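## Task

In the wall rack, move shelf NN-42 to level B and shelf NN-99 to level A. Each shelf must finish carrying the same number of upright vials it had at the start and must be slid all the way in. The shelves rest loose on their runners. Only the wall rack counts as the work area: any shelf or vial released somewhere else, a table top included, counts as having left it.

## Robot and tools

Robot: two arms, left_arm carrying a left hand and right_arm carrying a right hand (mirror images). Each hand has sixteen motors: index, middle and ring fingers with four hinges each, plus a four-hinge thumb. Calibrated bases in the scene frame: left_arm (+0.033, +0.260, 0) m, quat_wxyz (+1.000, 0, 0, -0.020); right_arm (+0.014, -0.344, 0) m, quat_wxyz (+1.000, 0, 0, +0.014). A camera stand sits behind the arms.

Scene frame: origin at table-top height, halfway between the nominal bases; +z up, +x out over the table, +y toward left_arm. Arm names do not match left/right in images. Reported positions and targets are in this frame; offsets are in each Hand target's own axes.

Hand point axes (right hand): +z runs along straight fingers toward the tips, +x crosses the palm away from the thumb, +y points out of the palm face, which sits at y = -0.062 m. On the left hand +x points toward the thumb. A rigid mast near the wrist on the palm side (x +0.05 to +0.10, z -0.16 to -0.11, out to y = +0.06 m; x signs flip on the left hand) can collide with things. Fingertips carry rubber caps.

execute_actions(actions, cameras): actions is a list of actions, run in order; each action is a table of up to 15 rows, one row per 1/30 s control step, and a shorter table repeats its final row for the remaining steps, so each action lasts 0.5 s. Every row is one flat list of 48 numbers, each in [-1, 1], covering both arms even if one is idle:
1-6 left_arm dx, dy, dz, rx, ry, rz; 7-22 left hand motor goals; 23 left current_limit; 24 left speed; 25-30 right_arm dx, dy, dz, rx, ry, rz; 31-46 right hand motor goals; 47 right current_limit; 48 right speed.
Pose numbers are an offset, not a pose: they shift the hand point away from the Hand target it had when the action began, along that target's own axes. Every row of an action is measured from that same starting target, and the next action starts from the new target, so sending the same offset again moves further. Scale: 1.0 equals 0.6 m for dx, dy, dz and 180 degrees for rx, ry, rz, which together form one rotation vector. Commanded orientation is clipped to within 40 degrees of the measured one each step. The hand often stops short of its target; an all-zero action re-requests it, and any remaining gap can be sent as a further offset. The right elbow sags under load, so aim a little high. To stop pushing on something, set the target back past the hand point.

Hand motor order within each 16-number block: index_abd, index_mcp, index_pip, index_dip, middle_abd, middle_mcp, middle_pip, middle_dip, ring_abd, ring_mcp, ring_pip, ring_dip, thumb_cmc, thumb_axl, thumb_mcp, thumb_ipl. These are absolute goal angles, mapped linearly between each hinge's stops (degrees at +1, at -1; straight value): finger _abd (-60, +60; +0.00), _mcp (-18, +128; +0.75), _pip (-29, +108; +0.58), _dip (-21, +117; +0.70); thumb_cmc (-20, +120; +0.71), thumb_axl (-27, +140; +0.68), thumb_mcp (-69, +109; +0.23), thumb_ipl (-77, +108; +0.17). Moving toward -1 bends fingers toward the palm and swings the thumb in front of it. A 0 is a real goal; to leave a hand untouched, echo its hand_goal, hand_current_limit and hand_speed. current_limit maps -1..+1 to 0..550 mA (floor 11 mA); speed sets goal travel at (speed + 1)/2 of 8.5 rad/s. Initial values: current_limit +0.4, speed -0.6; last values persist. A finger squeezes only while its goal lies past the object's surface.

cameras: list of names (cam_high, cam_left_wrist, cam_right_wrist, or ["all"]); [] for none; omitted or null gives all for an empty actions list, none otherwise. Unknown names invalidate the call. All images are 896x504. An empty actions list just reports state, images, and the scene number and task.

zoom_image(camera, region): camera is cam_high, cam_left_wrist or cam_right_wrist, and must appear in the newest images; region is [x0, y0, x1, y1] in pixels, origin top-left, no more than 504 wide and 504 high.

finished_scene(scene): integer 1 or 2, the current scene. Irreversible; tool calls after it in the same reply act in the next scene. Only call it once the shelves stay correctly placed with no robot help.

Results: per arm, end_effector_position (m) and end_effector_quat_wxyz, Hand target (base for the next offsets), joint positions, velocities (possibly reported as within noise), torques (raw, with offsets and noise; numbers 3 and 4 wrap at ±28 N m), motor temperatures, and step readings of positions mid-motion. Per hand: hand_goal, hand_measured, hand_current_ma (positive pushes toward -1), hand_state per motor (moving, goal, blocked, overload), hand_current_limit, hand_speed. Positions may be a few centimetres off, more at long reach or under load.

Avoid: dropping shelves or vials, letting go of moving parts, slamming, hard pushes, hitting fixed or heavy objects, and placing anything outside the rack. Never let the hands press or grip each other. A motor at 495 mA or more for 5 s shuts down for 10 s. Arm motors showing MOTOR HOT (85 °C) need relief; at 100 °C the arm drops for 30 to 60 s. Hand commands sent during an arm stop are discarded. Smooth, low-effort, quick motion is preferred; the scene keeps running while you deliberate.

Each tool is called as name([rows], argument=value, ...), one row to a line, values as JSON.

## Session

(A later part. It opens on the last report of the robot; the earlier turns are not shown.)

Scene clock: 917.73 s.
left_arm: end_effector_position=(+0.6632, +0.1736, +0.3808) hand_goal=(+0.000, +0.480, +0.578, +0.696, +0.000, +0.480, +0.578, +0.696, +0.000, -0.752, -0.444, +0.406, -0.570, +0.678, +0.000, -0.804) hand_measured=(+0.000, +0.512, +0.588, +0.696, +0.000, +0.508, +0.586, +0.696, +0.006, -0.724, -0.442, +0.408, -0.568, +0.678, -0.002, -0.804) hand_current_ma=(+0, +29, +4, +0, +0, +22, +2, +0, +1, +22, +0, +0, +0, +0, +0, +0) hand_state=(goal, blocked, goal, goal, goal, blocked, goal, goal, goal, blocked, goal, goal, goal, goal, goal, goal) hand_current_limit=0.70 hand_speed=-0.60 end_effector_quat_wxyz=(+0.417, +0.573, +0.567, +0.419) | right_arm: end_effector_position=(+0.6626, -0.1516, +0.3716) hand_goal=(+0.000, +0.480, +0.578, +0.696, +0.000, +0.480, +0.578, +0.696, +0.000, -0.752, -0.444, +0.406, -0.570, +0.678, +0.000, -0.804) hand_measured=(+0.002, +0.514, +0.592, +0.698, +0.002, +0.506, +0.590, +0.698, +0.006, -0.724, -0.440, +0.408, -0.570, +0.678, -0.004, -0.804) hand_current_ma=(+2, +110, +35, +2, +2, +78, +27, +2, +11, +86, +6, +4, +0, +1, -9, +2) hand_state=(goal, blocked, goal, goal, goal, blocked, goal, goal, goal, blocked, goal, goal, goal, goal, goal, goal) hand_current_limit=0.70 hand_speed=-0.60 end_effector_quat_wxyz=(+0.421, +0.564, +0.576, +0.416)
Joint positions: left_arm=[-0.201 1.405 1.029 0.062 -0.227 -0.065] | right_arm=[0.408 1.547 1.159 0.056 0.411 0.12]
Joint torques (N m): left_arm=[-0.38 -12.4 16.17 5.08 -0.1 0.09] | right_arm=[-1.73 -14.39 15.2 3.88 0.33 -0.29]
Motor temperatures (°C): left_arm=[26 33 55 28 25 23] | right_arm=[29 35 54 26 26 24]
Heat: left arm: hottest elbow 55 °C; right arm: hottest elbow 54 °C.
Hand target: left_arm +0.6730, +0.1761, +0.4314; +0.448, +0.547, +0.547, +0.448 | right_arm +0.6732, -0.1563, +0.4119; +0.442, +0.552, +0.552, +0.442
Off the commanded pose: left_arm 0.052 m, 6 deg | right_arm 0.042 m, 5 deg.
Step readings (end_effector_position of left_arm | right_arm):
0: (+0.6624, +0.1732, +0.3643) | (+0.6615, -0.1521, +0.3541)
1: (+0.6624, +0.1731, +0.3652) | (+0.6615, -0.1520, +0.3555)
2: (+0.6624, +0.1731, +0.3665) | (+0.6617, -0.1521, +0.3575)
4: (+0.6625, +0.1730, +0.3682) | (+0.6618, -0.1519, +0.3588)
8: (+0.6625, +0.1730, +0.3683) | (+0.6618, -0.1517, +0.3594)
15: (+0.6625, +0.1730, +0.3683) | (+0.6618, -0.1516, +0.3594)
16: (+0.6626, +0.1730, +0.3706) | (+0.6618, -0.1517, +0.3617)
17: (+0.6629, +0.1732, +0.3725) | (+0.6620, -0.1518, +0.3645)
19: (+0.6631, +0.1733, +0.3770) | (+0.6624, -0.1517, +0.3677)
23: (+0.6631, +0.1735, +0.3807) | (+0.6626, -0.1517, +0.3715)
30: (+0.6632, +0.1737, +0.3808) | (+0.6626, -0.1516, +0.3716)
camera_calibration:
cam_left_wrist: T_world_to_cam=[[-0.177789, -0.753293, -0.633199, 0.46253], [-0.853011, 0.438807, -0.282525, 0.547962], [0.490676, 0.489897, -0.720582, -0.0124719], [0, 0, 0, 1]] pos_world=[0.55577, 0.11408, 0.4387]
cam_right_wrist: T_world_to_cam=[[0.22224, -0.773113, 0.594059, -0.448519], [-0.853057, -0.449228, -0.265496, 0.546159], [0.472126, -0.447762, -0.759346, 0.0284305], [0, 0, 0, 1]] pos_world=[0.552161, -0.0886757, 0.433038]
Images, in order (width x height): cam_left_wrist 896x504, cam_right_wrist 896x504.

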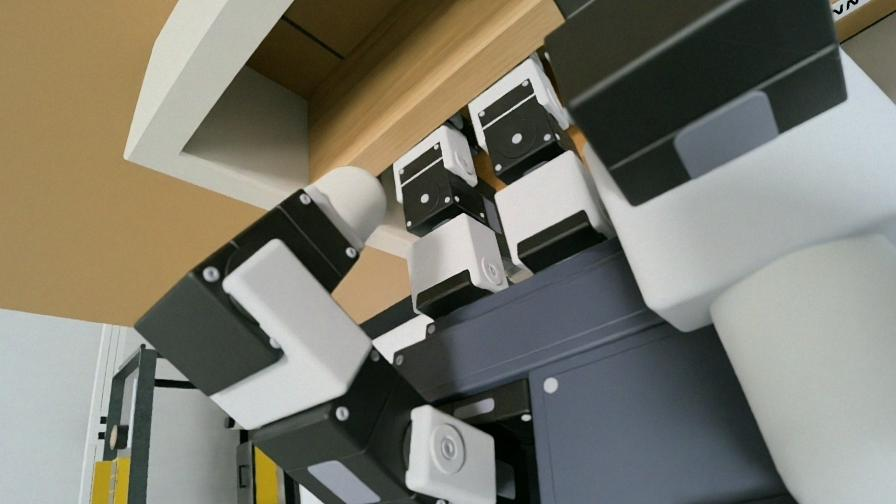

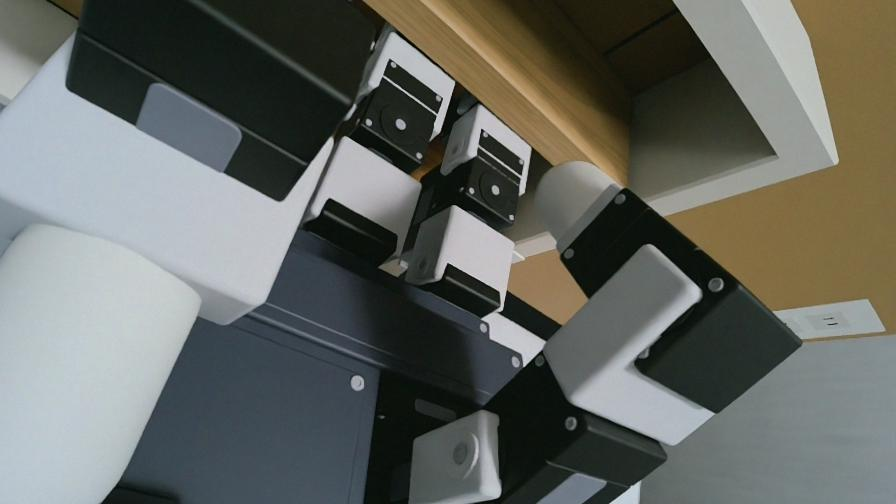

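execute_actions([
  [[0,-0.0098,-0.015,0,0,0,0,0.479,0.577,0.696,0,0.479,0.577,0.696,0,-0.753,-0.445,0.406,-0.571,0.677,0,-0.805,0.7,-0.6,0,-0.0102,-0.0148,0,0,0,0,0.479,0.577,0.696,0,0.479,0.577,0.696,0,-0.753,-0.445,0.406,-0.571,0.677,0,-0.805,0.7,-0.6]],
  [[0,-0.0098,-0.015,0,0,0,0,0.479,0.577,0.696,0,0.479,0.577,0.696,0,-0.753,-0.445,0.406,-0.571,0.677,0,-0.805,0.7,-0.6,0,-0.0102,-0.0148,0,0,0,0,0.479,0.577,0.696,0,0.479,0.577,0.696,0,-0.753,-0.445,0.406,-0.571,0.677,0,-0.805,0.7,-0.6]],
], cameras=["all"])

zoom_image(camera="cam_high", region=[480, 50, 660, 280])

Scene clock: 957.60 s.
left_arm: end_effector_position=(+0.6605, +0.1745, +0.3768) hand_goal=(+0.000, +0.480, +0.578, +0.696, +0.000, +0.480, +0.578, +0.696, +0.000, -0.752, -0.444, +0.406, -0.570, +0.678, +0.000, -0.804) hand_measured=(-0.002, +0.514, +0.592, +0.698, +0.000, +0.506, +0.586, +0.696, +0.006, -0.724, -0.442, +0.408, -0.568, +0.678, -0.002, -0.804) hand_current_ma=(+0, +32, +5, +0, +0, +21, +2, +0, +1, +22, +0, +0, +0, +0, +0, +0) hand_state=(goal, blocked, goal, goal, goal, blocked, goal, goal, goal, blocked, goal, goal, goal, goal, goal, goal) hand_current_limit=0.70 hand_speed=-0.60 end_effector_quat_wxyz=(+0.419, +0.571, +0.566, +0.422) | right_arm: end_effector_position=(+0.6607, -0.1531, +0.3734) hand_goal=(+0.000, +0.480, +0.578, +0.696, +0.000, +0.480, +0.578, +0.696, +0.000, -0.752, -0.444, +0.406, -0.570, +0.678, +0.000, -0.804) hand_measured=(-0.002, +0.514, +0.592, +0.700, -0.002, +0.510, +0.594, +0.700, +0.006, -0.724, -0.440, +0.408, -0.570, +0.678, -0.004, -0.804) hand_current_ma=(-1, +110, +35, +8, -2, +94, +37, +8, +11, +86, +6, +4, +0, +1, -9, +2) hand_state=(goal, blocked, goal, goal, goal, blocked, goal, goal, goal, blocked, goal, goal, goal, goal, goal, goal) hand_current_limit=0.70 hand_speed=-0.60 end_effector_quat_wxyz=(+0.428, +0.561, +0.571, +0.420)
Joint positions: left_arm=[-0.202 1.405 1.011 0.09 -0.23 -0.064] | right_arm=[0.408 1.546 1.149 0.084 0.418 0.113]
Joint torques (N m): left_arm=[-0.79 -15.15 12.67 4.82 -0.28 0.06] | right_arm=[-0.38 -16.85 10.97 3.77 0.62 -0.19]
Heat: left arm: hottest elbow 54 °C; right arm: hottest elbow 53 °C.
Hand target: left_arm +0.6530, +0.1759, +0.4234; +0.448, +0.547, +0.547, +0.447 | right_arm +0.6532, -0.1563, +0.4037; +0.442, +0.552, +0.552, +0.442
Off the commanded pose: left_arm 0.047 m, 6 deg | right_arm 0.032 m, 4 deg.
Step readings (end_effector_position of left_arm | right_arm):
0: (+0.6632, +0.1736, +0.3808) | (+0.6626, -0.1516, +0.3716)
1: (+0.6632, +0.1737, +0.3812) | (+0.6625, -0.1518, +0.3720)
2: (+0.6631, +0.1738, +0.3816) | (+0.6625, -0.1520, +0.3727)
4: (+0.6631, +0.1739, +0.3824) | (+0.6625, -0.1521, +0.3733)
8: (+0.6631, +0.1739, +0.3831) | (+0.6624, -0.1521, +0.3741)
15: (+0.6631, +0.1739, +0.3831) | (+0.6624, -0.1521, +0.3741)
16: (+0.6628, +0.1741, +0.3825) | (+0.6621, -0.1524, +0.3736)
17: (+0.6622, +0.1743, +0.3820) | (+0.6617, -0.1527, +0.3738)
19: (+0.6613, +0.1743, +0.3796) | (+0.6611, -0.1532, +0.3742)
23: (+0.6605, +0.1745, +0.3765) | (+0.6608, -0.1532, +0.3733)
30: (+0.6605, +0.1745, +0.3768) | (+0.6607, -0.1531, +0.3734)
camera_calibration:
cam_left_wrist: T_world_to_cam=[[-0.170101, -0.75386, -0.634634, 0.455709], [-0.851258, 0.436839, -0.290743, 0.546461], [0.496413, 0.490782, -0.716036, -0.0200839], [0, 0, 0, 1]] pos_world=[0.552666, 0.114682, 0.433708]
cam_right_wrist: T_world_to_cam=[[0.207117, -0.774056, 0.598281, -0.442077], [-0.850477, -0.444706, -0.280938, 0.549116], [0.483521, -0.450637, -0.750422, 0.0187158], [0, 0, 0, 1]] pos_world=[0.549522, -0.0895631, 0.432798]

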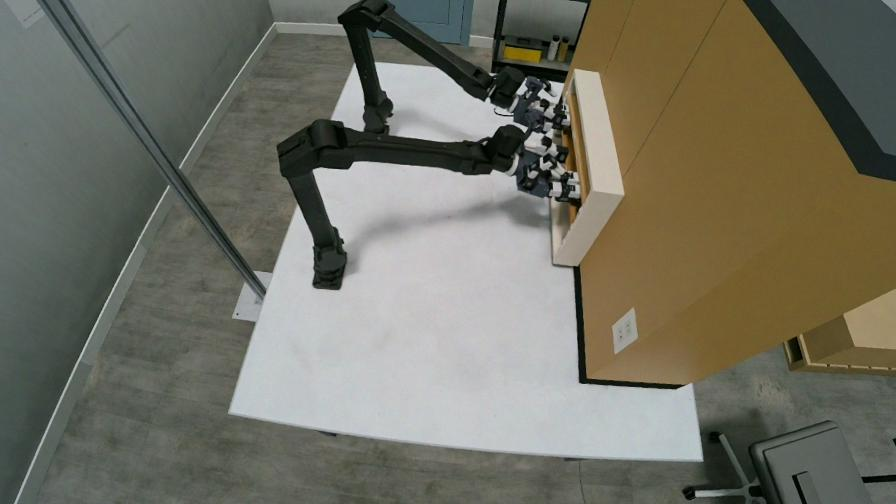

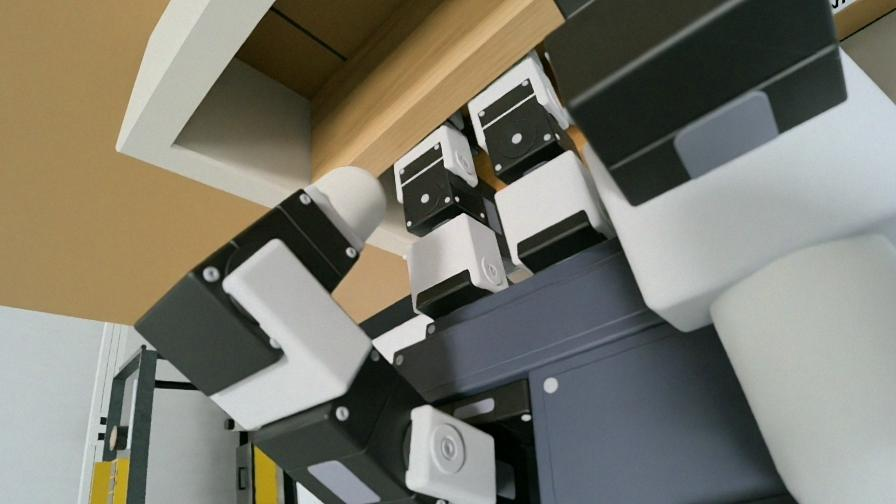

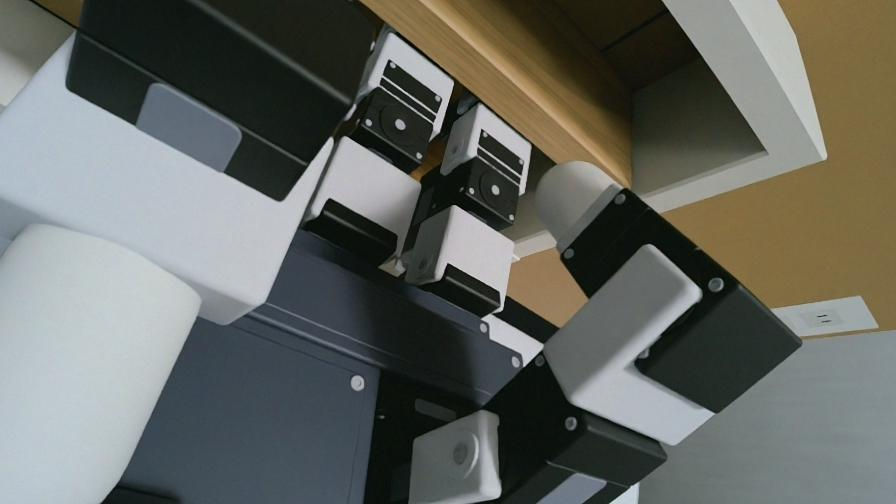

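Scaled by 2.191.

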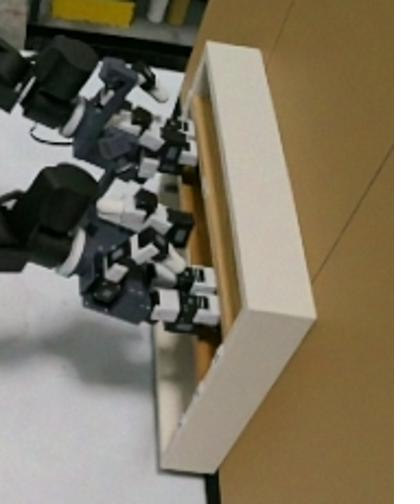

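execute_actions([
  [[0,-0.0033,-0.0163,0,0,0,0,0.479,0.577,0.696,0,0.479,0.577,0.696,0,-0.753,-0.445,0.406,-0.571,0.677,0,-0.805,0.7,-0.6,0,-0.0085,-0.0152,0,0,0,0,0.479,0.577,0.696,0,0.479,0.577,0.696,0,-0.753,-0.445,0.406,-0.571,0.677,0,-0.805,0.7,-0.6]],
  [[0,-0.0033,-0.0163,0,0,0,0,0.479,0.577,0.696,0,0.479,0.577,0.696,0,-0.753,-0.445,0.406,-0.571,0.677,0,-0.805,0.7,-0.6,0,-0.0085,-0.0152,0,0,0,0,0.479,0.577,0.696,0,0.479,0.577,0.696,0,-0.753,-0.445,0.406,-0.571,0.677,0,-0.805,0.7,-0.6]],
], cameras=["cam_left_wrist","cam_right_wrist"])

Scene clock: 979.57 s.
left_arm: end_effector_position=(+0.6415, +0.1752, +0.3755) hand_goal=(+0.000, +0.480, +0.578, +0.696, +0.000, +0.480, +0.578, +0.696, +0.000, -0.752, -0.444, +0.406, -0.570, +0.678, +0.000, -0.804) hand_measured=(-0.010, +0.514, +0.592, +0.698, +0.000, +0.506, +0.586, +0.698, +0.006, -0.724, -0.442, +0.408, -0.568, +0.678, -0.002, -0.804) hand_current_ma=(-3, +32, +5, +0, +0, +20, +2, +0, +1, +22, +0, +0, +0, +0, +0, +0) hand_state=(goal, blocked, goal, goal, goal, blocked, goal, goal, goal, blocked, goal, goal, goal, goal, goal, goal) hand_current_limit=0.70 hand_speed=-0.60 end_effector_quat_wxyz=(+0.419, +0.572, +0.565, +0.423) | right_arm: end_effector_position=(+0.6411, -0.1556, +0.3697) hand_goal=(+0.000, +0.480, +0.578, +0.696, +0.000, +0.480, +0.578, +0.696, +0.000, -0.752, -0.444, +0.406, -0.570, +0.678, +0.000, -0.804) hand_measured=(-0.008, +0.516, +0.594, +0.700, -0.008, +0.510, +0.594, +0.702, +0.006, -0.724, -0.440, +0.408, -0.570, +0.678, -0.004, -0.804) hand_current_ma=(-12, +113, +42, +9, -14, +94, +37, +11, +11, +86, +6, +4, +0, +1, -9, +2) hand_state=(goal, blocked, goal, goal, goal, blocked, goal, goal, goal, blocked, goal, goal, goal, goal, goal, goal) hand_current_limit=0.70 hand_speed=-0.60 end_effector_quat_wxyz=(+0.430, +0.560, +0.571, +0.420)
Joint positions: left_arm=[-0.21 1.358 0.96 0.092 -0.237 -0.063] | right_arm=[0.42 1.504 1.088 0.105 0.432 0.112]
Joint torques (N m): left_arm=[-0.79 -14.62 12.72 4.64 -0.43 0.01] | right_arm=[-0.15 -15.68 10.89 3.63 0.77 -0.11]
Motor temperatures (°C): left_arm=[26 35 50 28 25 23] | right_arm=[29 35 52 27 26 24]
Heat: left arm: hottest elbow 50 °C; right arm: hottest elbow 52 °C.
Hand target: left_arm +0.6329, +0.1761, +0.4235; +0.448, +0.547, +0.547, +0.447 | right_arm +0.6332, -0.1562, +0.3978; +0.441, +0.552, +0.552, +0.442
Off the commanded pose: left_arm 0.049 m, 6 deg | right_arm 0.029 m, 4 deg.
Step readings (end_effector_position of left_arm | right_arm):
0: (+0.6605, +0.1745, +0.3768) | (+0.6607, -0.1531, +0.3734)
1: (+0.6599, +0.1746, +0.3765) | (+0.6599, -0.1537, +0.3727)
2: (+0.6587, +0.1749, +0.3759) | (+0.6582, -0.1542, +0.3724)
4: (+0.6555, +0.1747, +0.3741) | (+0.6544, -0.1551, +0.3708)
8: (+0.6524, +0.1745, +0.3732) | (+0.6517, -0.1552, +0.3700)
15: (+0.6521, +0.1746, +0.3738) | (+0.6517, -0.1552, +0.3703)
16: (+0.6515, +0.1745, +0.3735) | (+0.6507, -0.1554, +0.3698)
17: (+0.6501, +0.1748, +0.3733) | (+0.6488, -0.1559, +0.3696)
19: (+0.6461, +0.1745, +0.3723) | (+0.6447, -0.1561, +0.3679)
23: (+0.6420, +0.1751, +0.3743) | (+0.6415, -0.1554, +0.3682)
30: (+0.6415, +0.1752, +0.3755) | (+0.6411, -0.1556, +0.3697)
camera_calibration:
cam_left_wrist: T_world_to_cam=[[-0.171518, -0.751751, -0.636751, 0.45348], [-0.85056, 0.439131, -0.28933, 0.5283], [0.497121, 0.49197, -0.714728, -0.0131482], [0, 0, 0, 1]] pos_world=[0.533667, 0.11538, 0.43221]
cam_right_wrist: T_world_to_cam=[[0.204852, -0.771953, 0.601768, -0.43729], [-0.849601, -0.445519, -0.282296, 0.530168], [0.486019, -0.453434, -0.747117, 0.0209808], [0, 0, 0, 1]] pos_world=[0.529814, -0.091854, 0.428487]
Images, in order (width x height): cam_left_wrist 896x504, cam_right_wrist 896x504.

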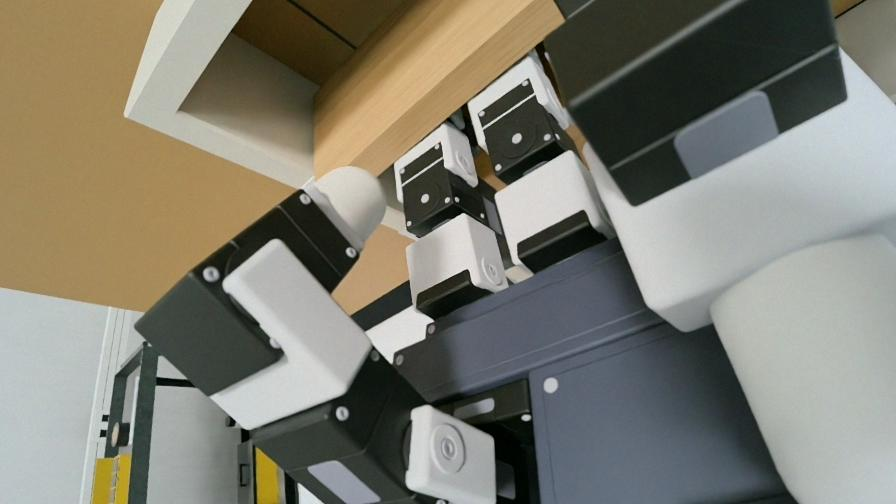

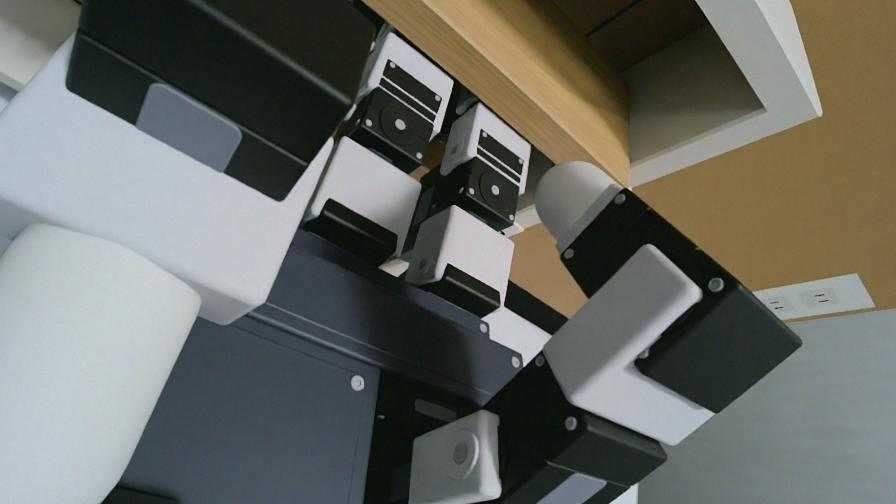

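execute_actions([
  [[0,-0.0049,-0.0245,0,0,0,0,0.479,0.577,0.696,0,0.479,0.577,0.696,0,-0.753,-0.445,0.406,-0.571,0.677,0,-0.805,0.7,-0.6,0,-0.0055,-0.0244,0,0,0,0,0.479,0.577,0.696,0,0.479,0.577,0.696,0,-0.753,-0.445,0.406,-0.571,0.677,0,-0.805,0.7,-0.6]],
  [[0,-0.0049,-0.0245,0,0,0,0,0.479,0.577,0.696,0,0.479,0.577,0.696,0,-0.753,-0.445,0.406,-0.571,0.677,0,-0.805,0.7,-0.6,0,-0.0055,-0.0244,0,0,0,0,0.479,0.577,0.696,0,0.479,0.577,0.696,0,-0.753,-0.445,0.406,-0.571,0.677,0,-0.805,0.7,-0.6]],
  [[0,-0.0049,-0.0245,0,0,0,0,0.479,0.577,0.696,0,0.479,0.577,0.696,0,-0.753,-0.445,0.406,-0.571,0.677,0,-0.805,0.7,-0.6,0,-0.0055,-0.0244,0,0,0,0,0.479,0.577,0.696,0,0.479,0.577,0.696,0,-0.753,-0.445,0.406,-0.571,0.677,0,-0.805,0.7,-0.6]],
  [[0,-0.0049,-0.0245,0,0,0,0,0.479,0.577,0.696,0,0.479,0.577,0.696,0,-0.753,-0.445,0.406,-0.571,0.677,0,-0.805,0.7,-0.6,0,-0.0055,-0.0244,0,0,0,0,0.479,0.577,0.696,0,0.479,0.577,0.696,0,-0.753,-0.445,0.406,-0.571,0.677,0,-0.805,0.7,-0.6]],
  [[0,-0.0049,-0.0245,0,0,0,0,0.479,0.577,0.696,0,0.479,0.577,0.696,0,-0.753,-0.445,0.406,-0.571,0.677,0,-0.805,0.7,-0.6,0,-0.0055,-0.0244,0,0,0,0,0.479,0.577,0.696,0,0.479,0.577,0.696,0,-0.753,-0.445,0.406,-0.571,0.677,0,-0.805,0.7,-0.6]],
], cameras=["all"])

zoom_image(camera="cam_high", region=[480, 50, 660, 280])

Scene clock: 1002.70 s.
left_arm: end_effector_position=(+0.5649, +0.1755, +0.3896) hand_goal=(+0.000, +0.480, +0.578, +0.696, +0.000, +0.480, +0.578, +0.696, +0.000, -0.752, -0.444, +0.406, -0.570, +0.678, +0.000, -0.804) hand_measured=(-0.012, +0.514, +0.592, +0.698, -0.006, +0.508, +0.588, +0.698, +0.006, -0.724, -0.442, +0.408, -0.568, +0.678, -0.002, -0.804) hand_current_ma=(-3, +32, +6, +0, -1, +22, +3, +0, +1, +22, +0, +0, +0, +0, +0, +0) hand_state=(goal, blocked, goal, goal, goal, blocked, goal, goal, goal, blocked, goal, goal, goal, goal, goal, goal) hand_current_limit=0.70 hand_speed=-0.60 end_effector_quat_wxyz=(+0.427, +0.565, +0.556, +0.434) | right_arm: end_effector_position=(+0.5648, -0.1562, +0.3795) hand_goal=(+0.000, +0.480, +0.578, +0.696, +0.000, +0.480, +0.578, +0.696, +0.000, -0.752, -0.444, +0.406, -0.570, +0.678, +0.000, -0.804) hand_measured=(-0.014, +0.518, +0.596, +0.702, -0.004, +0.510, +0.594, +0.702, +0.006, -0.724, -0.440, +0.408, -0.570, +0.678, -0.004, -0.804) hand_current_ma=(-28, +122, +46, +10, -5, +92, +36, +11, +11, +86, +6, +4, +0, +1, -9, +2) hand_state=(goal, blocked, goal, goal, goal, blocked, goal, goal, goal, blocked, goal, goal, goal, goal, goal, goal) hand_current_limit=0.70 hand_speed=-0.60 end_effector_quat_wxyz=(+0.437, +0.555, +0.566, +0.426)
Joint positions: left_arm=[-0.26 1.148 0.796 0.081 -0.29 -0.063] | right_arm=[0.498 1.325 0.918 0.11 0.51 0.125]
Joint torques (N m): left_arm=[-0.73 -11.05 13.31 3.25 -0.39 -0.1] | right_arm=[0.03 -12.04 11.02 2.86 0.7 -0.04]
Heat: left arm: hottest elbow 48 °C; right arm: hottest elbow 51 °C.
Hand target: left_arm +0.5580, +0.1760, +0.4237; +0.448, +0.547, +0.547, +0.447 | right_arm +0.5581, -0.1562, +0.3978; +0.442, +0.552, +0.552, +0.442
Off the commanded pose: left_arm 0.035 m, 4 deg | right_arm 0.020 m, 3 deg.
Step readings (end_effector_position of left_arm | right_arm):
0: (+0.6415, +0.1752, +0.3755) | (+0.6411, -0.1556, +0.3697)
1: (+0.6406, +0.1752, +0.3750) | (+0.6398, -0.1559, +0.3690)
2: (+0.6386, +0.1753, +0.3741) | (+0.6372, -0.1565, +0.3687)
4: (+0.6324, +0.1750, +0.3729) | (+0.6311, -0.1560, +0.3678)
8: (+0.6264, +0.1756, +0.3758) | (+0.6260, -0.1556, +0.3703)
15: (+0.6254, +0.1757, +0.3782) | (+0.6252, -0.1557, +0.3721)
16: (+0.6245, +0.1758, +0.3779) | (+0.6240, -0.1559, +0.3713)
17: (+0.6226, +0.1755, +0.3776) | (+0.6216, -0.1562, +0.3709)
19: (+0.6169, +0.1752, +0.3765) | (+0.6158, -0.1558, +0.3702)
23: (+0.6114, +0.1759, +0.3789) | (+0.6108, -0.1554, +0.3726)
30: (+0.6106, +0.1759, +0.3808) | (+0.6103, -0.1557, +0.3741)
31: (+0.6096, +0.1760, +0.3807) | (+0.6091, -0.1560, +0.3733)
32: (+0.6076, +0.1757, +0.3801) | (+0.6066, -0.1561, +0.3729)
34: (+0.6018, +0.1753, +0.3790) | (+0.6007, -0.1557, +0.3723)
38: (+0.5961, +0.1759, +0.3820) | (+0.5957, -0.1555, +0.3746)
45: (+0.5953, +0.1759, +0.3838) | (+0.5951, -0.1556, +0.3761)
46: (+0.5944, +0.1759, +0.3835) | (+0.5939, -0.1561, +0.3756)
47: (+0.5924, +0.1757, +0.3831) | (+0.5914, -0.1560, +0.3753)
49: (+0.5867, +0.1755, +0.3824) | (+0.5855, -0.1556, +0.3745)
53: (+0.5810, +0.1759, +0.3854) | (+0.5805, -0.1557, +0.3769)
60: (+0.5801, +0.1758, +0.3872) | (+0.5799, -0.1558, +0.3784)
61: (+0.5793, +0.1760, +0.3867) | (+0.5786, -0.1564, +0.3778)
62: (+0.5773, +0.1754, +0.3862) | (+0.5761, -0.1563, +0.3774)
64: (+0.5716, +0.1746, +0.3850) | (+0.5703, -0.1565, +0.3765)
68: (+0.5658, +0.1754, +0.3879) | (+0.5653, -0.1562, +0.3784)
75: (+0.5649, +0.1755, +0.3896) | (+0.5648, -0.1562, +0.3795)
camera_calibration:
cam_left_wrist: T_world_to_cam=[[-0.148461, -0.748326, -0.646505, 0.439807], [-0.839441, 0.440958, -0.317641, 0.47143], [0.52278, 0.495545, -0.69364, 0.0116233], [0, 0, 0, 1]] pos_world=[0.454955, 0.115478, 0.442145]
cam_right_wrist: T_world_to_cam=[[0.190044, -0.770976, 0.607848, -0.421772], [-0.843281, -0.445235, -0.30107, 0.471427], [0.502753, -0.45537, -0.734763, 0.0508016], [0, 0, 0, 1]] pos_world=[0.45216, -0.0921472, 0.435634]

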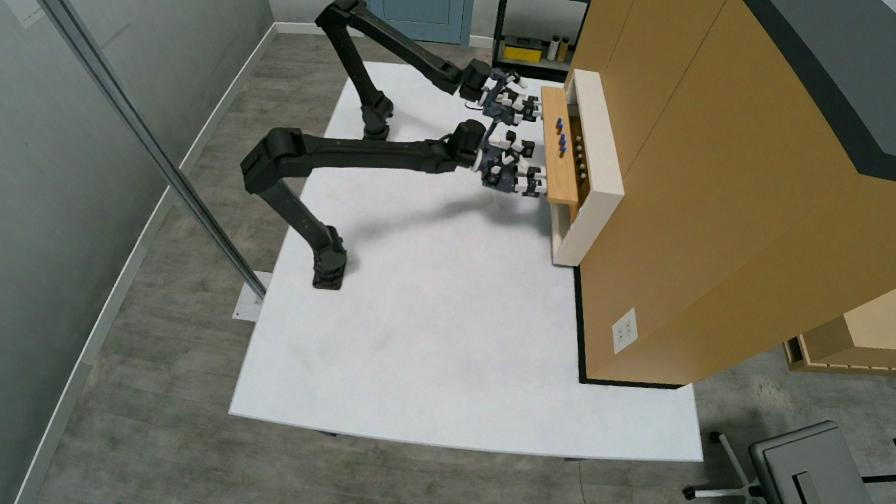

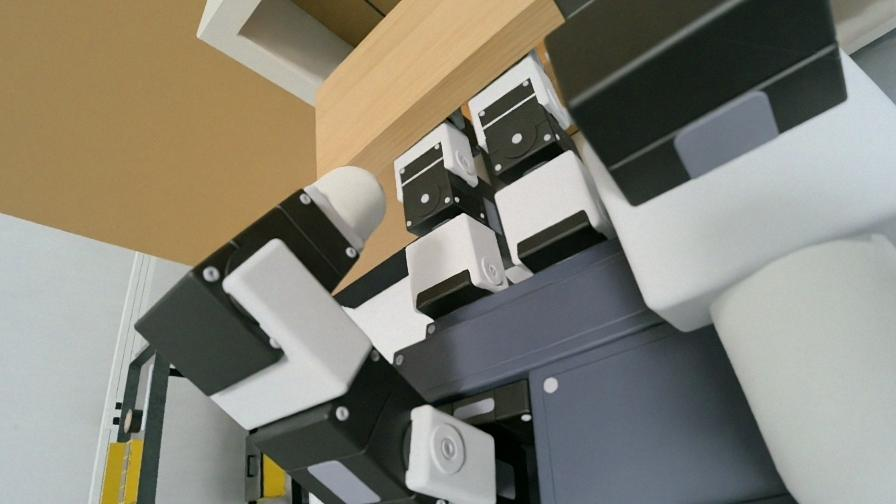

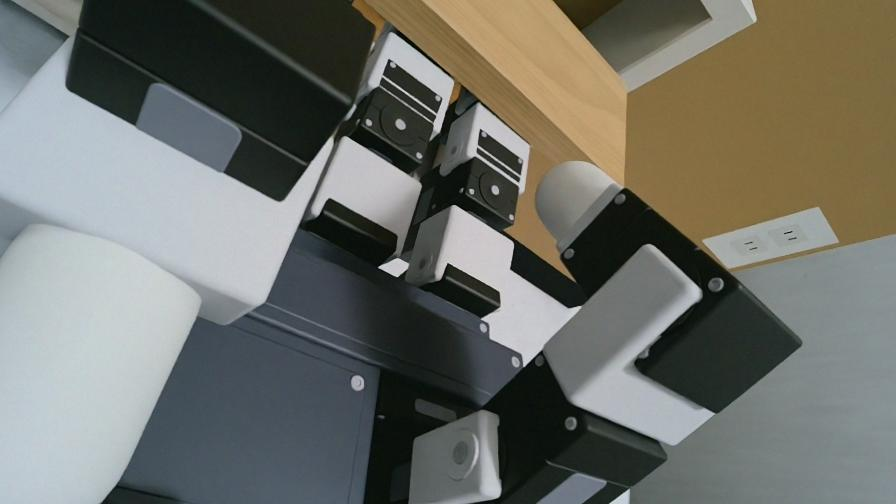

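Scaled by 2.191.

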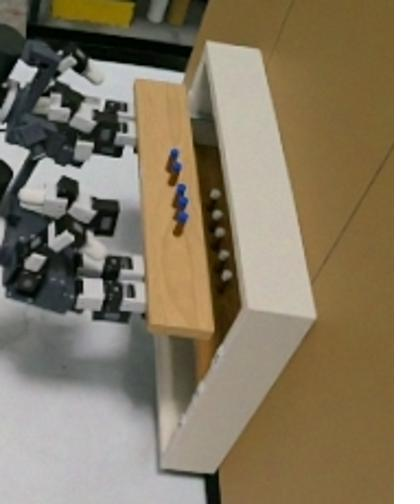

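execute_actions([
  [[0,-0.0196,-0.0131,0,0,0,0,0.479,0.577,0.696,0,0.479,0.577,0.696,0,-0.753,-0.445,0.406,-0.571,0.677,0,-0.805,0.7,-0.6,0,-0.02,-0.0126,0,0,0,0,0.479,0.577,0.696,0,0.479,0.577,0.696,0,-0.753,-0.445,0.406,-0.571,0.677,0,-0.805,0.7,-0.6]],
  [[0,-0.0196,-0.0131,0,0,0,0,0.479,0.577,0.696,0,0.479,0.577,0.696,0,-0.753,-0.445,0.406,-0.571,0.677,0,-0.805,0.7,-0.6,0,-0.02,-0.0126,0,0,0,0,0.479,0.577,0.696,0,0.479,0.577,0.696,0,-0.753,-0.445,0.406,-0.571,0.677,0,-0.805,0.7,-0.6]],
  [[0,-0.0327,0.0066,0,0,0,0,0.479,0.577,0.696,0,0.479,0.577,0.696,0,-0.753,-0.445,0.406,-0.571,0.677,0,-0.805,0.7,-0.6,0,-0.0325,0.0073,0,0,0,0,0.479,0.577,0.696,0,0.479,0.577,0.696,0,-0.753,-0.445,0.406,-0.571,0.677,0,-0.805,0.7,-0.6]],
  [[0,-0.0327,0.0066,0,0,0,0,0.479,0.577,0.696,0,0.479,0.577,0.696,0,-0.753,-0.445,0.406,-0.571,0.677,0,-0.805,0.7,-0.6,0,-0.0325,0.0073,0,0,0,0,0.479,0.577,0.696,0,0.479,0.577,0.696,0,-0.753,-0.445,0.406,-0.571,0.677,0,-0.805,0.7,-0.6]],
], cameras=["all"])

zoom_image(camera="cam_high", region=[480, 50, 660, 280])

Scene clock: 1041.60 s.
left_arm: end_effector_position=(+0.5364, +0.1766, +0.3374) hand_goal=(+0.000, +0.480, +0.578, +0.696, +0.000, +0.480, +0.578, +0.696, +0.000, -0.752, -0.444, +0.406, -0.570, +0.678, +0.000, -0.804) hand_measured=(-0.012, +0.516, +0.592, +0.698, -0.006, +0.510, +0.590, +0.700, +0.006, -0.724, -0.442, +0.408, -0.568, +0.678, -0.002, -0.804) hand_current_ma=(-4, +36, +7, +0, -1, +26, +4, +1, +1, +22, +0, +0, +0, +0, +0, +0) hand_state=(goal, blocked, goal, goal, goal, blocked, goal, goal, goal, blocked, goal, goal, goal, goal, goal, goal) hand_current_limit=0.70 hand_speed=-0.60 end_effector_quat_wxyz=(+0.425, +0.569, +0.555, +0.433) | right_arm: end_effector_position=(+0.5405, -0.1563, +0.3256) hand_goal=(+0.000, +0.480, +0.578, +0.696, +0.000, +0.480, +0.578, +0.696, +0.000, -0.752, -0.444, +0.406, -0.570, +0.678, +0.000, -0.804) hand_measured=(-0.014, +0.520, +0.598, +0.702, -0.006, +0.512, +0.594, +0.702, +0.006, -0.724, -0.440, +0.408, -0.570, +0.678, -0.004, -0.804) hand_current_ma=(-29, +131, +50, +12, -10, +99, +36, +13, +11, +86, +6, +4, +0, +1, -9, +2) hand_state=(goal, blocked, goal, goal, goal, blocked, goal, goal, goal, blocked, goal, goal, goal, goal, goal, goal) hand_current_limit=0.70 hand_speed=-0.60 end_effector_quat_wxyz=(+0.437, +0.553, +0.567, +0.426)
Joint positions: left_arm=[-0.28 1.133 0.639 0.213 -0.306 -0.064] | right_arm=[0.526 1.345 0.776 0.267 0.533 0.133]
Joint torques (N m): left_arm=[-1.08 -8 12.52 4.92 -0.47 -0.1] | right_arm=[0.03 -10.17 10.18 3.52 0.78 -0.04]
Motor temperatures (°C): left_arm=[26 34 44 28 25 23] | right_arm=[28 35 48 27 26 24]
Heat: left arm: hottest elbow 44 °C; right arm: hottest elbow 48 °C.
Hand target: left_arm +0.5380, +0.1761, +0.3637; +0.448, +0.547, +0.547, +0.447 | right_arm +0.5381, -0.1561, +0.3377; +0.441, +0.552, +0.552, +0.442
Off the commanded pose: left_arm 0.026 m, 4 deg | right_arm 0.012 m, 3 deg.
Step readings (end_effector_position of left_arm | right_arm):
0: (+0.5649, +0.1755, +0.3896) | (+0.5648, -0.1562, +0.3795)
1: (+0.5642, +0.1755, +0.3882) | (+0.5640, -0.1566, +0.3777)
2: (+0.5627, +0.1754, +0.3866) | (+0.5619, -0.1566, +0.3773)
4: (+0.5587, +0.1746, +0.3811) | (+0.5577, -0.1563, +0.3725)
8: (+0.5555, +0.1750, +0.3733) | (+0.5547, -0.1557, +0.3648)
15: (+0.5552, +0.1749, +0.3730) | (+0.5546, -0.1557, +0.3646)
16: (+0.5545, +0.1750, +0.3723) | (+0.5537, -0.1559, +0.3636)
17: (+0.5528, +0.1749, +0.3712) | (+0.5517, -0.1564, +0.3634)
19: (+0.5484, +0.1745, +0.3675) | (+0.5477, -0.1560, +0.3600)
23: (+0.5448, +0.1752, +0.3627) | (+0.5447, -0.1552, +0.3540)
30: (+0.5447, +0.1752, +0.3626) | (+0.5446, -0.1553, +0.3543)
31: (+0.5440, +0.1755, +0.3627) | (+0.5440, -0.1557, +0.3537)
32: (+0.5427, +0.1757, +0.3625) | (+0.5427, -0.1564, +0.3542)
34: (+0.5407, +0.1759, +0.3599) | (+0.5409, -0.1571, +0.3524)
38: (+0.5389, +0.1757, +0.3544) | (+0.5400, -0.1569, +0.3468)
45: (+0.5388, +0.1758, +0.3548) | (+0.5400, -0.1569, +0.3467)
46: (+0.5382, +0.1760, +0.3546) | (+0.5397, -0.1571, +0.3455)
47: (+0.5372, +0.1763, +0.3549) | (+0.5391, -0.1575, +0.3453)
49: (+0.5358, +0.1768, +0.3511) | (+0.5390, -0.1575, +0.3404)
53: (+0.5361, +0.1767, +0.3402) | (+0.5403, -0.1565, +0.3277)
60: (+0.5364, +0.1766, +0.3372) | (+0.5405, -0.1563, +0.3256)
camera_calibration:
cam_left_wrist: T_world_to_cam=[[-0.155579, -0.743765, -0.650084, 0.406832], [-0.839807, 0.446093, -0.309394, 0.426921], [0.520114, 0.49781, -0.694022, -0.00910302], [0, 0, 0, 1]] pos_world=[0.426561, 0.116673, 0.390244]
cam_right_wrist: T_world_to_cam=[[0.193385, -0.769646, 0.60848, -0.386364], [-0.84118, -0.449279, -0.300938, 0.43278], [0.504993, -0.453645, -0.734295, 0.0221949], [0, 0, 0, 1]] pos_world=[0.427555, -0.0928556, 0.381632]

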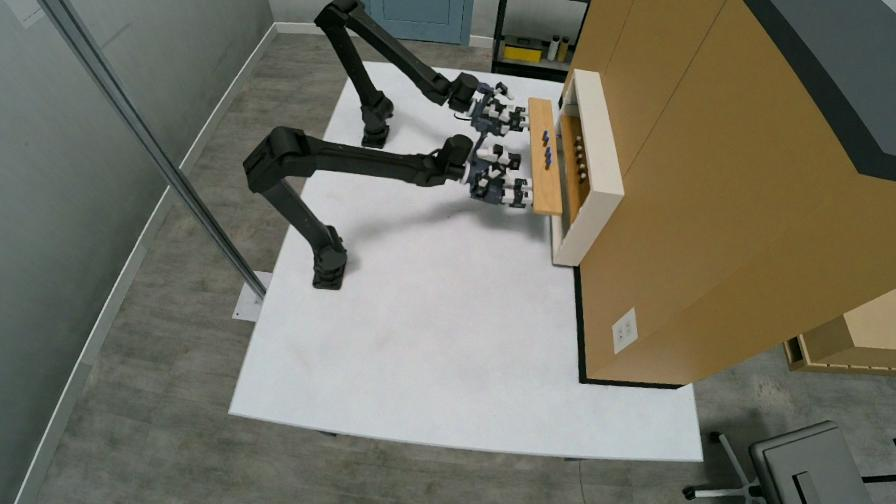

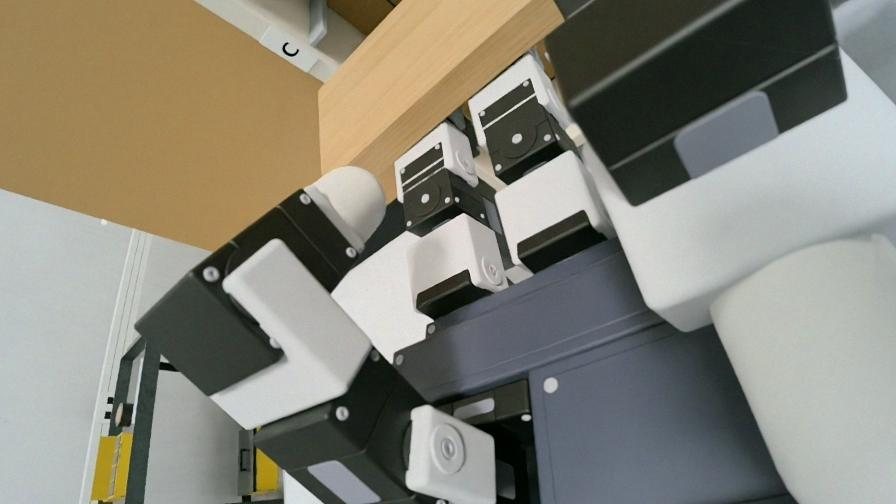

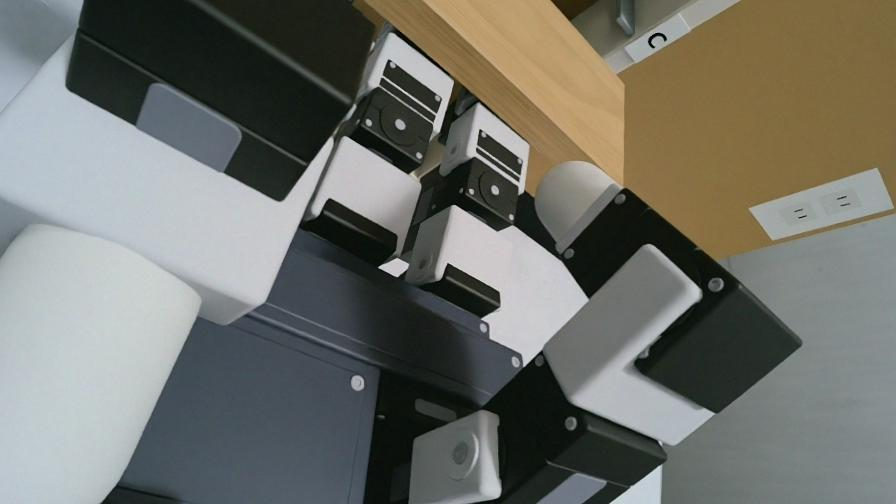

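Scaled by 2.191.

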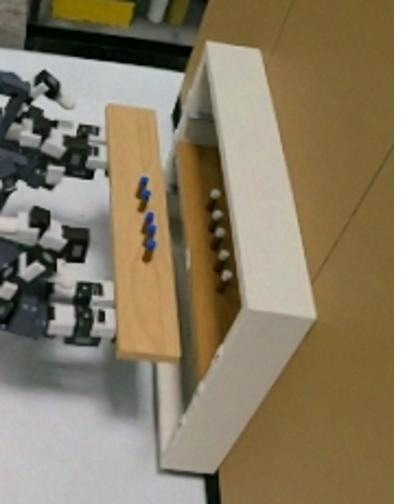

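execute_actions([
  [[0,-0.0327,0.0066,0,0,0,0,0.479,0.577,0.696,0,0.479,0.577,0.696,0,-0.753,-0.445,0.406,-0.571,0.677,0,-0.805,0.7,-0.6,0,-0.0325,0.0073,0,0,0,0,0.479,0.577,0.696,0,0.479,0.577,0.696,0,-0.753,-0.445,0.406,-0.571,0.677,0,-0.805,0.7,-0.6]],
  [[0,-0.0327,0.0066,0,0,0,0,0.479,0.577,0.696,0,0.479,0.577,0.696,0,-0.753,-0.445,0.406,-0.571,0.677,0,-0.805,0.7,-0.6,0,-0.0325,0.0073,0,0,0,0,0.479,0.577,0.696,0,0.479,0.577,0.696,0,-0.753,-0.445,0.406,-0.571,0.677,0,-0.805,0.7,-0.6]],
  [[0,-0.0327,0.0066,0,0,0,0,0.479,0.577,0.696,0,0.479,0.577,0.696,0,-0.753,-0.445,0.406,-0.571,0.677,0,-0.805,0.7,-0.6,0,-0.0325,0.0073,0,0,0,0,0.479,0.577,0.696,0,0.479,0.577,0.696,0,-0.753,-0.445,0.406,-0.571,0.677,0,-0.805,0.7,-0.6]],
  [[0,-0.0327,0.0066,0,0,0,0,0.479,0.577,0.696,0,0.479,0.577,0.696,0,-0.753,-0.445,0.406,-0.571,0.677,0,-0.805,0.7,-0.6,0,-0.0325,0.0073,0,0,0,0,0.479,0.577,0.696,0,0.479,0.577,0.696,0,-0.753,-0.445,0.406,-0.571,0.677,0,-0.805,0.7,-0.6]],
], cameras=["all"])

zoom_image(camera="cam_high", region=[480, 50, 660, 280])

Scene clock: 1069.67 s.
left_arm: end_effector_position=(+0.5350, +0.1762, +0.2599) hand_goal=(+0.000, +0.480, +0.578, +0.696, +0.000, +0.480, +0.578, +0.696, +0.000, -0.752, -0.444, +0.406, -0.570, +0.678, +0.000, -0.804) hand_measured=(-0.012, +0.518, +0.594, +0.698, -0.006, +0.512, +0.590, +0.700, +0.006, -0.724, -0.442, +0.408, -0.568, +0.678, -0.002, -0.804) hand_current_ma=(-4, +38, +7, +0, -1, +30, +5, +1, +1, +22, +0, +0, +0, +0, +0, +0) hand_state=(goal, blocked, goal, goal, goal, blocked, goal, goal, goal, blocked, goal, goal, goal, goal, goal, goal) hand_current_limit=0.70 hand_speed=-0.60 end_effector_quat_wxyz=(+0.425, +0.569, +0.555, +0.434) | right_arm: end_effector_position=(+0.5397, -0.1560, +0.2467) hand_goal=(+0.000, +0.480, +0.578, +0.696, +0.000, +0.480, +0.578, +0.696, +0.000, -0.752, -0.444, +0.406, -0.570, +0.678, +0.000, -0.804) hand_measured=(-0.012, +0.522, +0.598, +0.702, -0.006, +0.512, +0.594, +0.702, +0.006, -0.724, -0.440, +0.408, -0.570, +0.678, -0.004, -0.804) hand_current_ma=(-24, +139, +52, +12, -11, +100, +37, +13, +11, +86, +6, +4, +0, +1, -9, +2) hand_state=(goal, blocked, blocked, goal, goal, blocked, goal, goal, goal, blocked, goal, goal, goal, goal, goal, goal) hand_current_limit=0.70 hand_speed=-0.60 end_effector_quat_wxyz=(+0.437, +0.553, +0.566, +0.427)
Joint positions: left_arm=[-0.282 1.305 0.519 0.508 -0.308 -0.064] | right_arm=[0.528 1.513 0.68 0.534 0.536 0.133]
Joint torques (N m): left_arm=[-0.5 -8.7 10.4 4.9 -0.37 -0.11] | right_arm=[-0.38 -10.93 8.5 3.54 0.73 -0.04]
Heat: left arm: hottest elbow 43 °C; right arm: hottest elbow 45 °C.
Hand target: left_arm +0.5379, +0.1759, +0.2838; +0.448, +0.547, +0.547, +0.448 | right_arm +0.5381, -0.1562, +0.2578; +0.442, +0.552, +0.552, +0.442
Off the commanded pose: left_arm 0.024 m, 4 deg | right_arm 0.011 m, 2 deg.
Step readings (end_effector_position of left_arm | right_arm):
0: (+0.5364, +0.1766, +0.3374) | (+0.5405, -0.1563, +0.3256)
1: (+0.5359, +0.1768, +0.3371) | (+0.5401, -0.1567, +0.3245)
2: (+0.5353, +0.1770, +0.3370) | (+0.5395, -0.1571, +0.3246)
4: (+0.5352, +0.1770, +0.3328) | (+0.5393, -0.1572, +0.3206)
8: (+0.5362, +0.1765, +0.3202) | (+0.5403, -0.1566, +0.3081)
15: (+0.5360, +0.1763, +0.3173) | (+0.5403, -0.1563, +0.3055)
16: (+0.5356, +0.1765, +0.3177) | (+0.5399, -0.1566, +0.3047)
17: (+0.5350, +0.1767, +0.3175) | (+0.5394, -0.1569, +0.3048)
19: (+0.5350, +0.1766, +0.3133) | (+0.5394, -0.1569, +0.3005)
23: (+0.5360, +0.1764, +0.3005) | (+0.5402, -0.1565, +0.2882)
30: (+0.5357, +0.1763, +0.2983) | (+0.5401, -0.1563, +0.2858)
31: (+0.5352, +0.1764, +0.2985) | (+0.5398, -0.1565, +0.2851)
32: (+0.5347, +0.1766, +0.2985) | (+0.5393, -0.1568, +0.2851)
34: (+0.5350, +0.1766, +0.2941) | (+0.5396, -0.1567, +0.2812)
38: (+0.5359, +0.1763, +0.2810) | (+0.5401, -0.1564, +0.2684)
45: (+0.5353, +0.1763, +0.2788) | (+0.5400, -0.1562, +0.2662)
46: (+0.5349, +0.1764, +0.2790) | (+0.5396, -0.1564, +0.2656)
47: (+0.5344, +0.1766, +0.2793) | (+0.5393, -0.1567, +0.2656)
49: (+0.5350, +0.1765, +0.2747) | (+0.5397, -0.1565, +0.2614)
53: (+0.5357, +0.1764, +0.2615) | (+0.5401, -0.1560, +0.2488)
60: (+0.5350, +0.1762, +0.2598) | (+0.5397, -0.1560, +0.2467)
camera_calibration:
cam_left_wrist: T_world_to_cam=[[-0.154951, -0.743712, -0.650294, 0.355583], [-0.83911, 0.446498, -0.310699, 0.401865], [0.521426, 0.497525, -0.693241, -0.0628166], [0, 0, 0, 1]] pos_world=[0.42506, 0.116272, 0.312545]
cam_right_wrist: T_world_to_cam=[[0.191835, -0.770446, 0.607958, -0.337024], [-0.840811, -0.448524, -0.303091, 0.409041], [0.506198, -0.453034, -0.733842, -0.0358984], [0, 0, 0, 1]] pos_world=[0.426751, -0.0924572, 0.302529]

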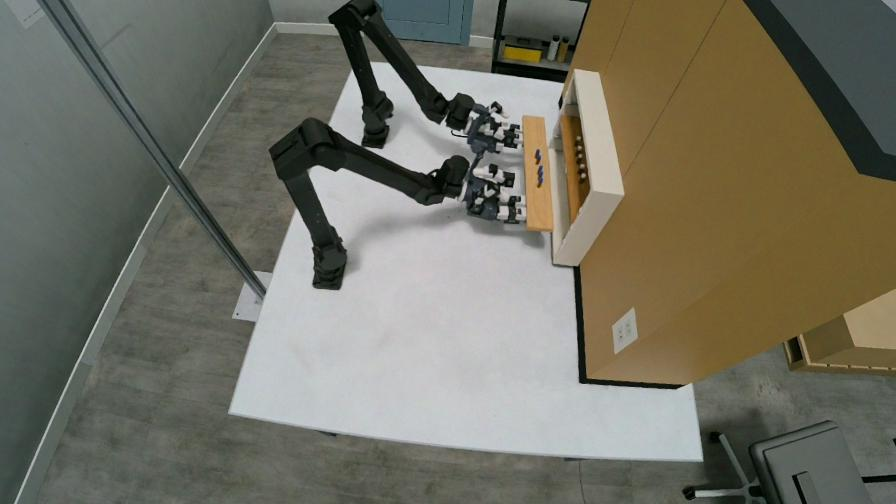

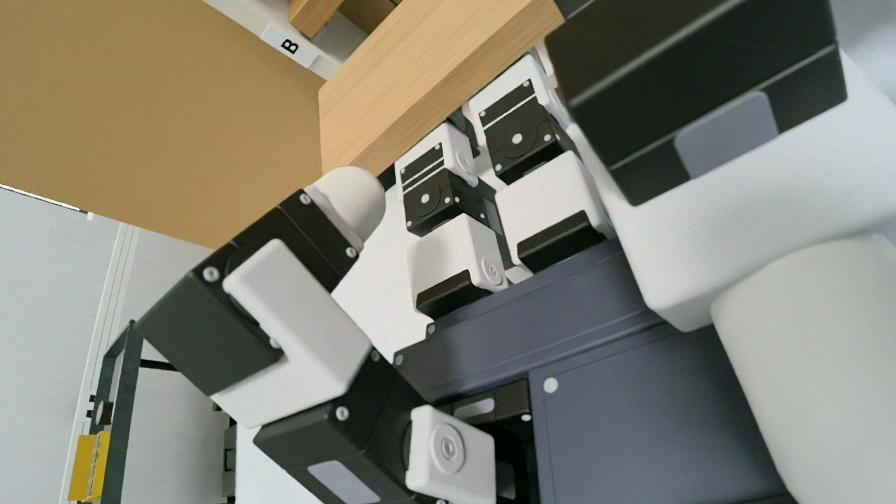

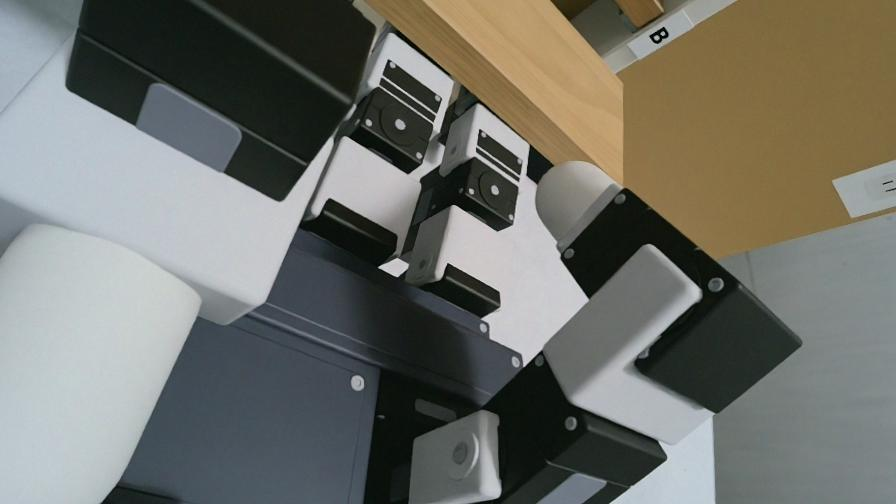

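Scaled by 2.191.

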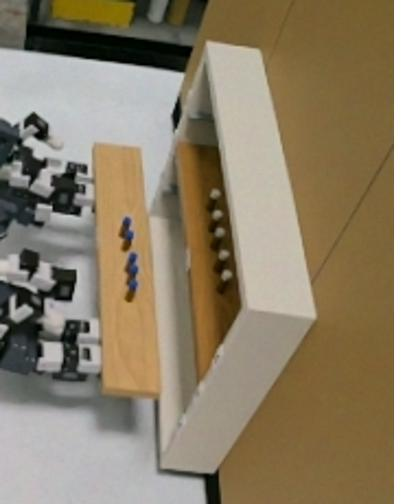

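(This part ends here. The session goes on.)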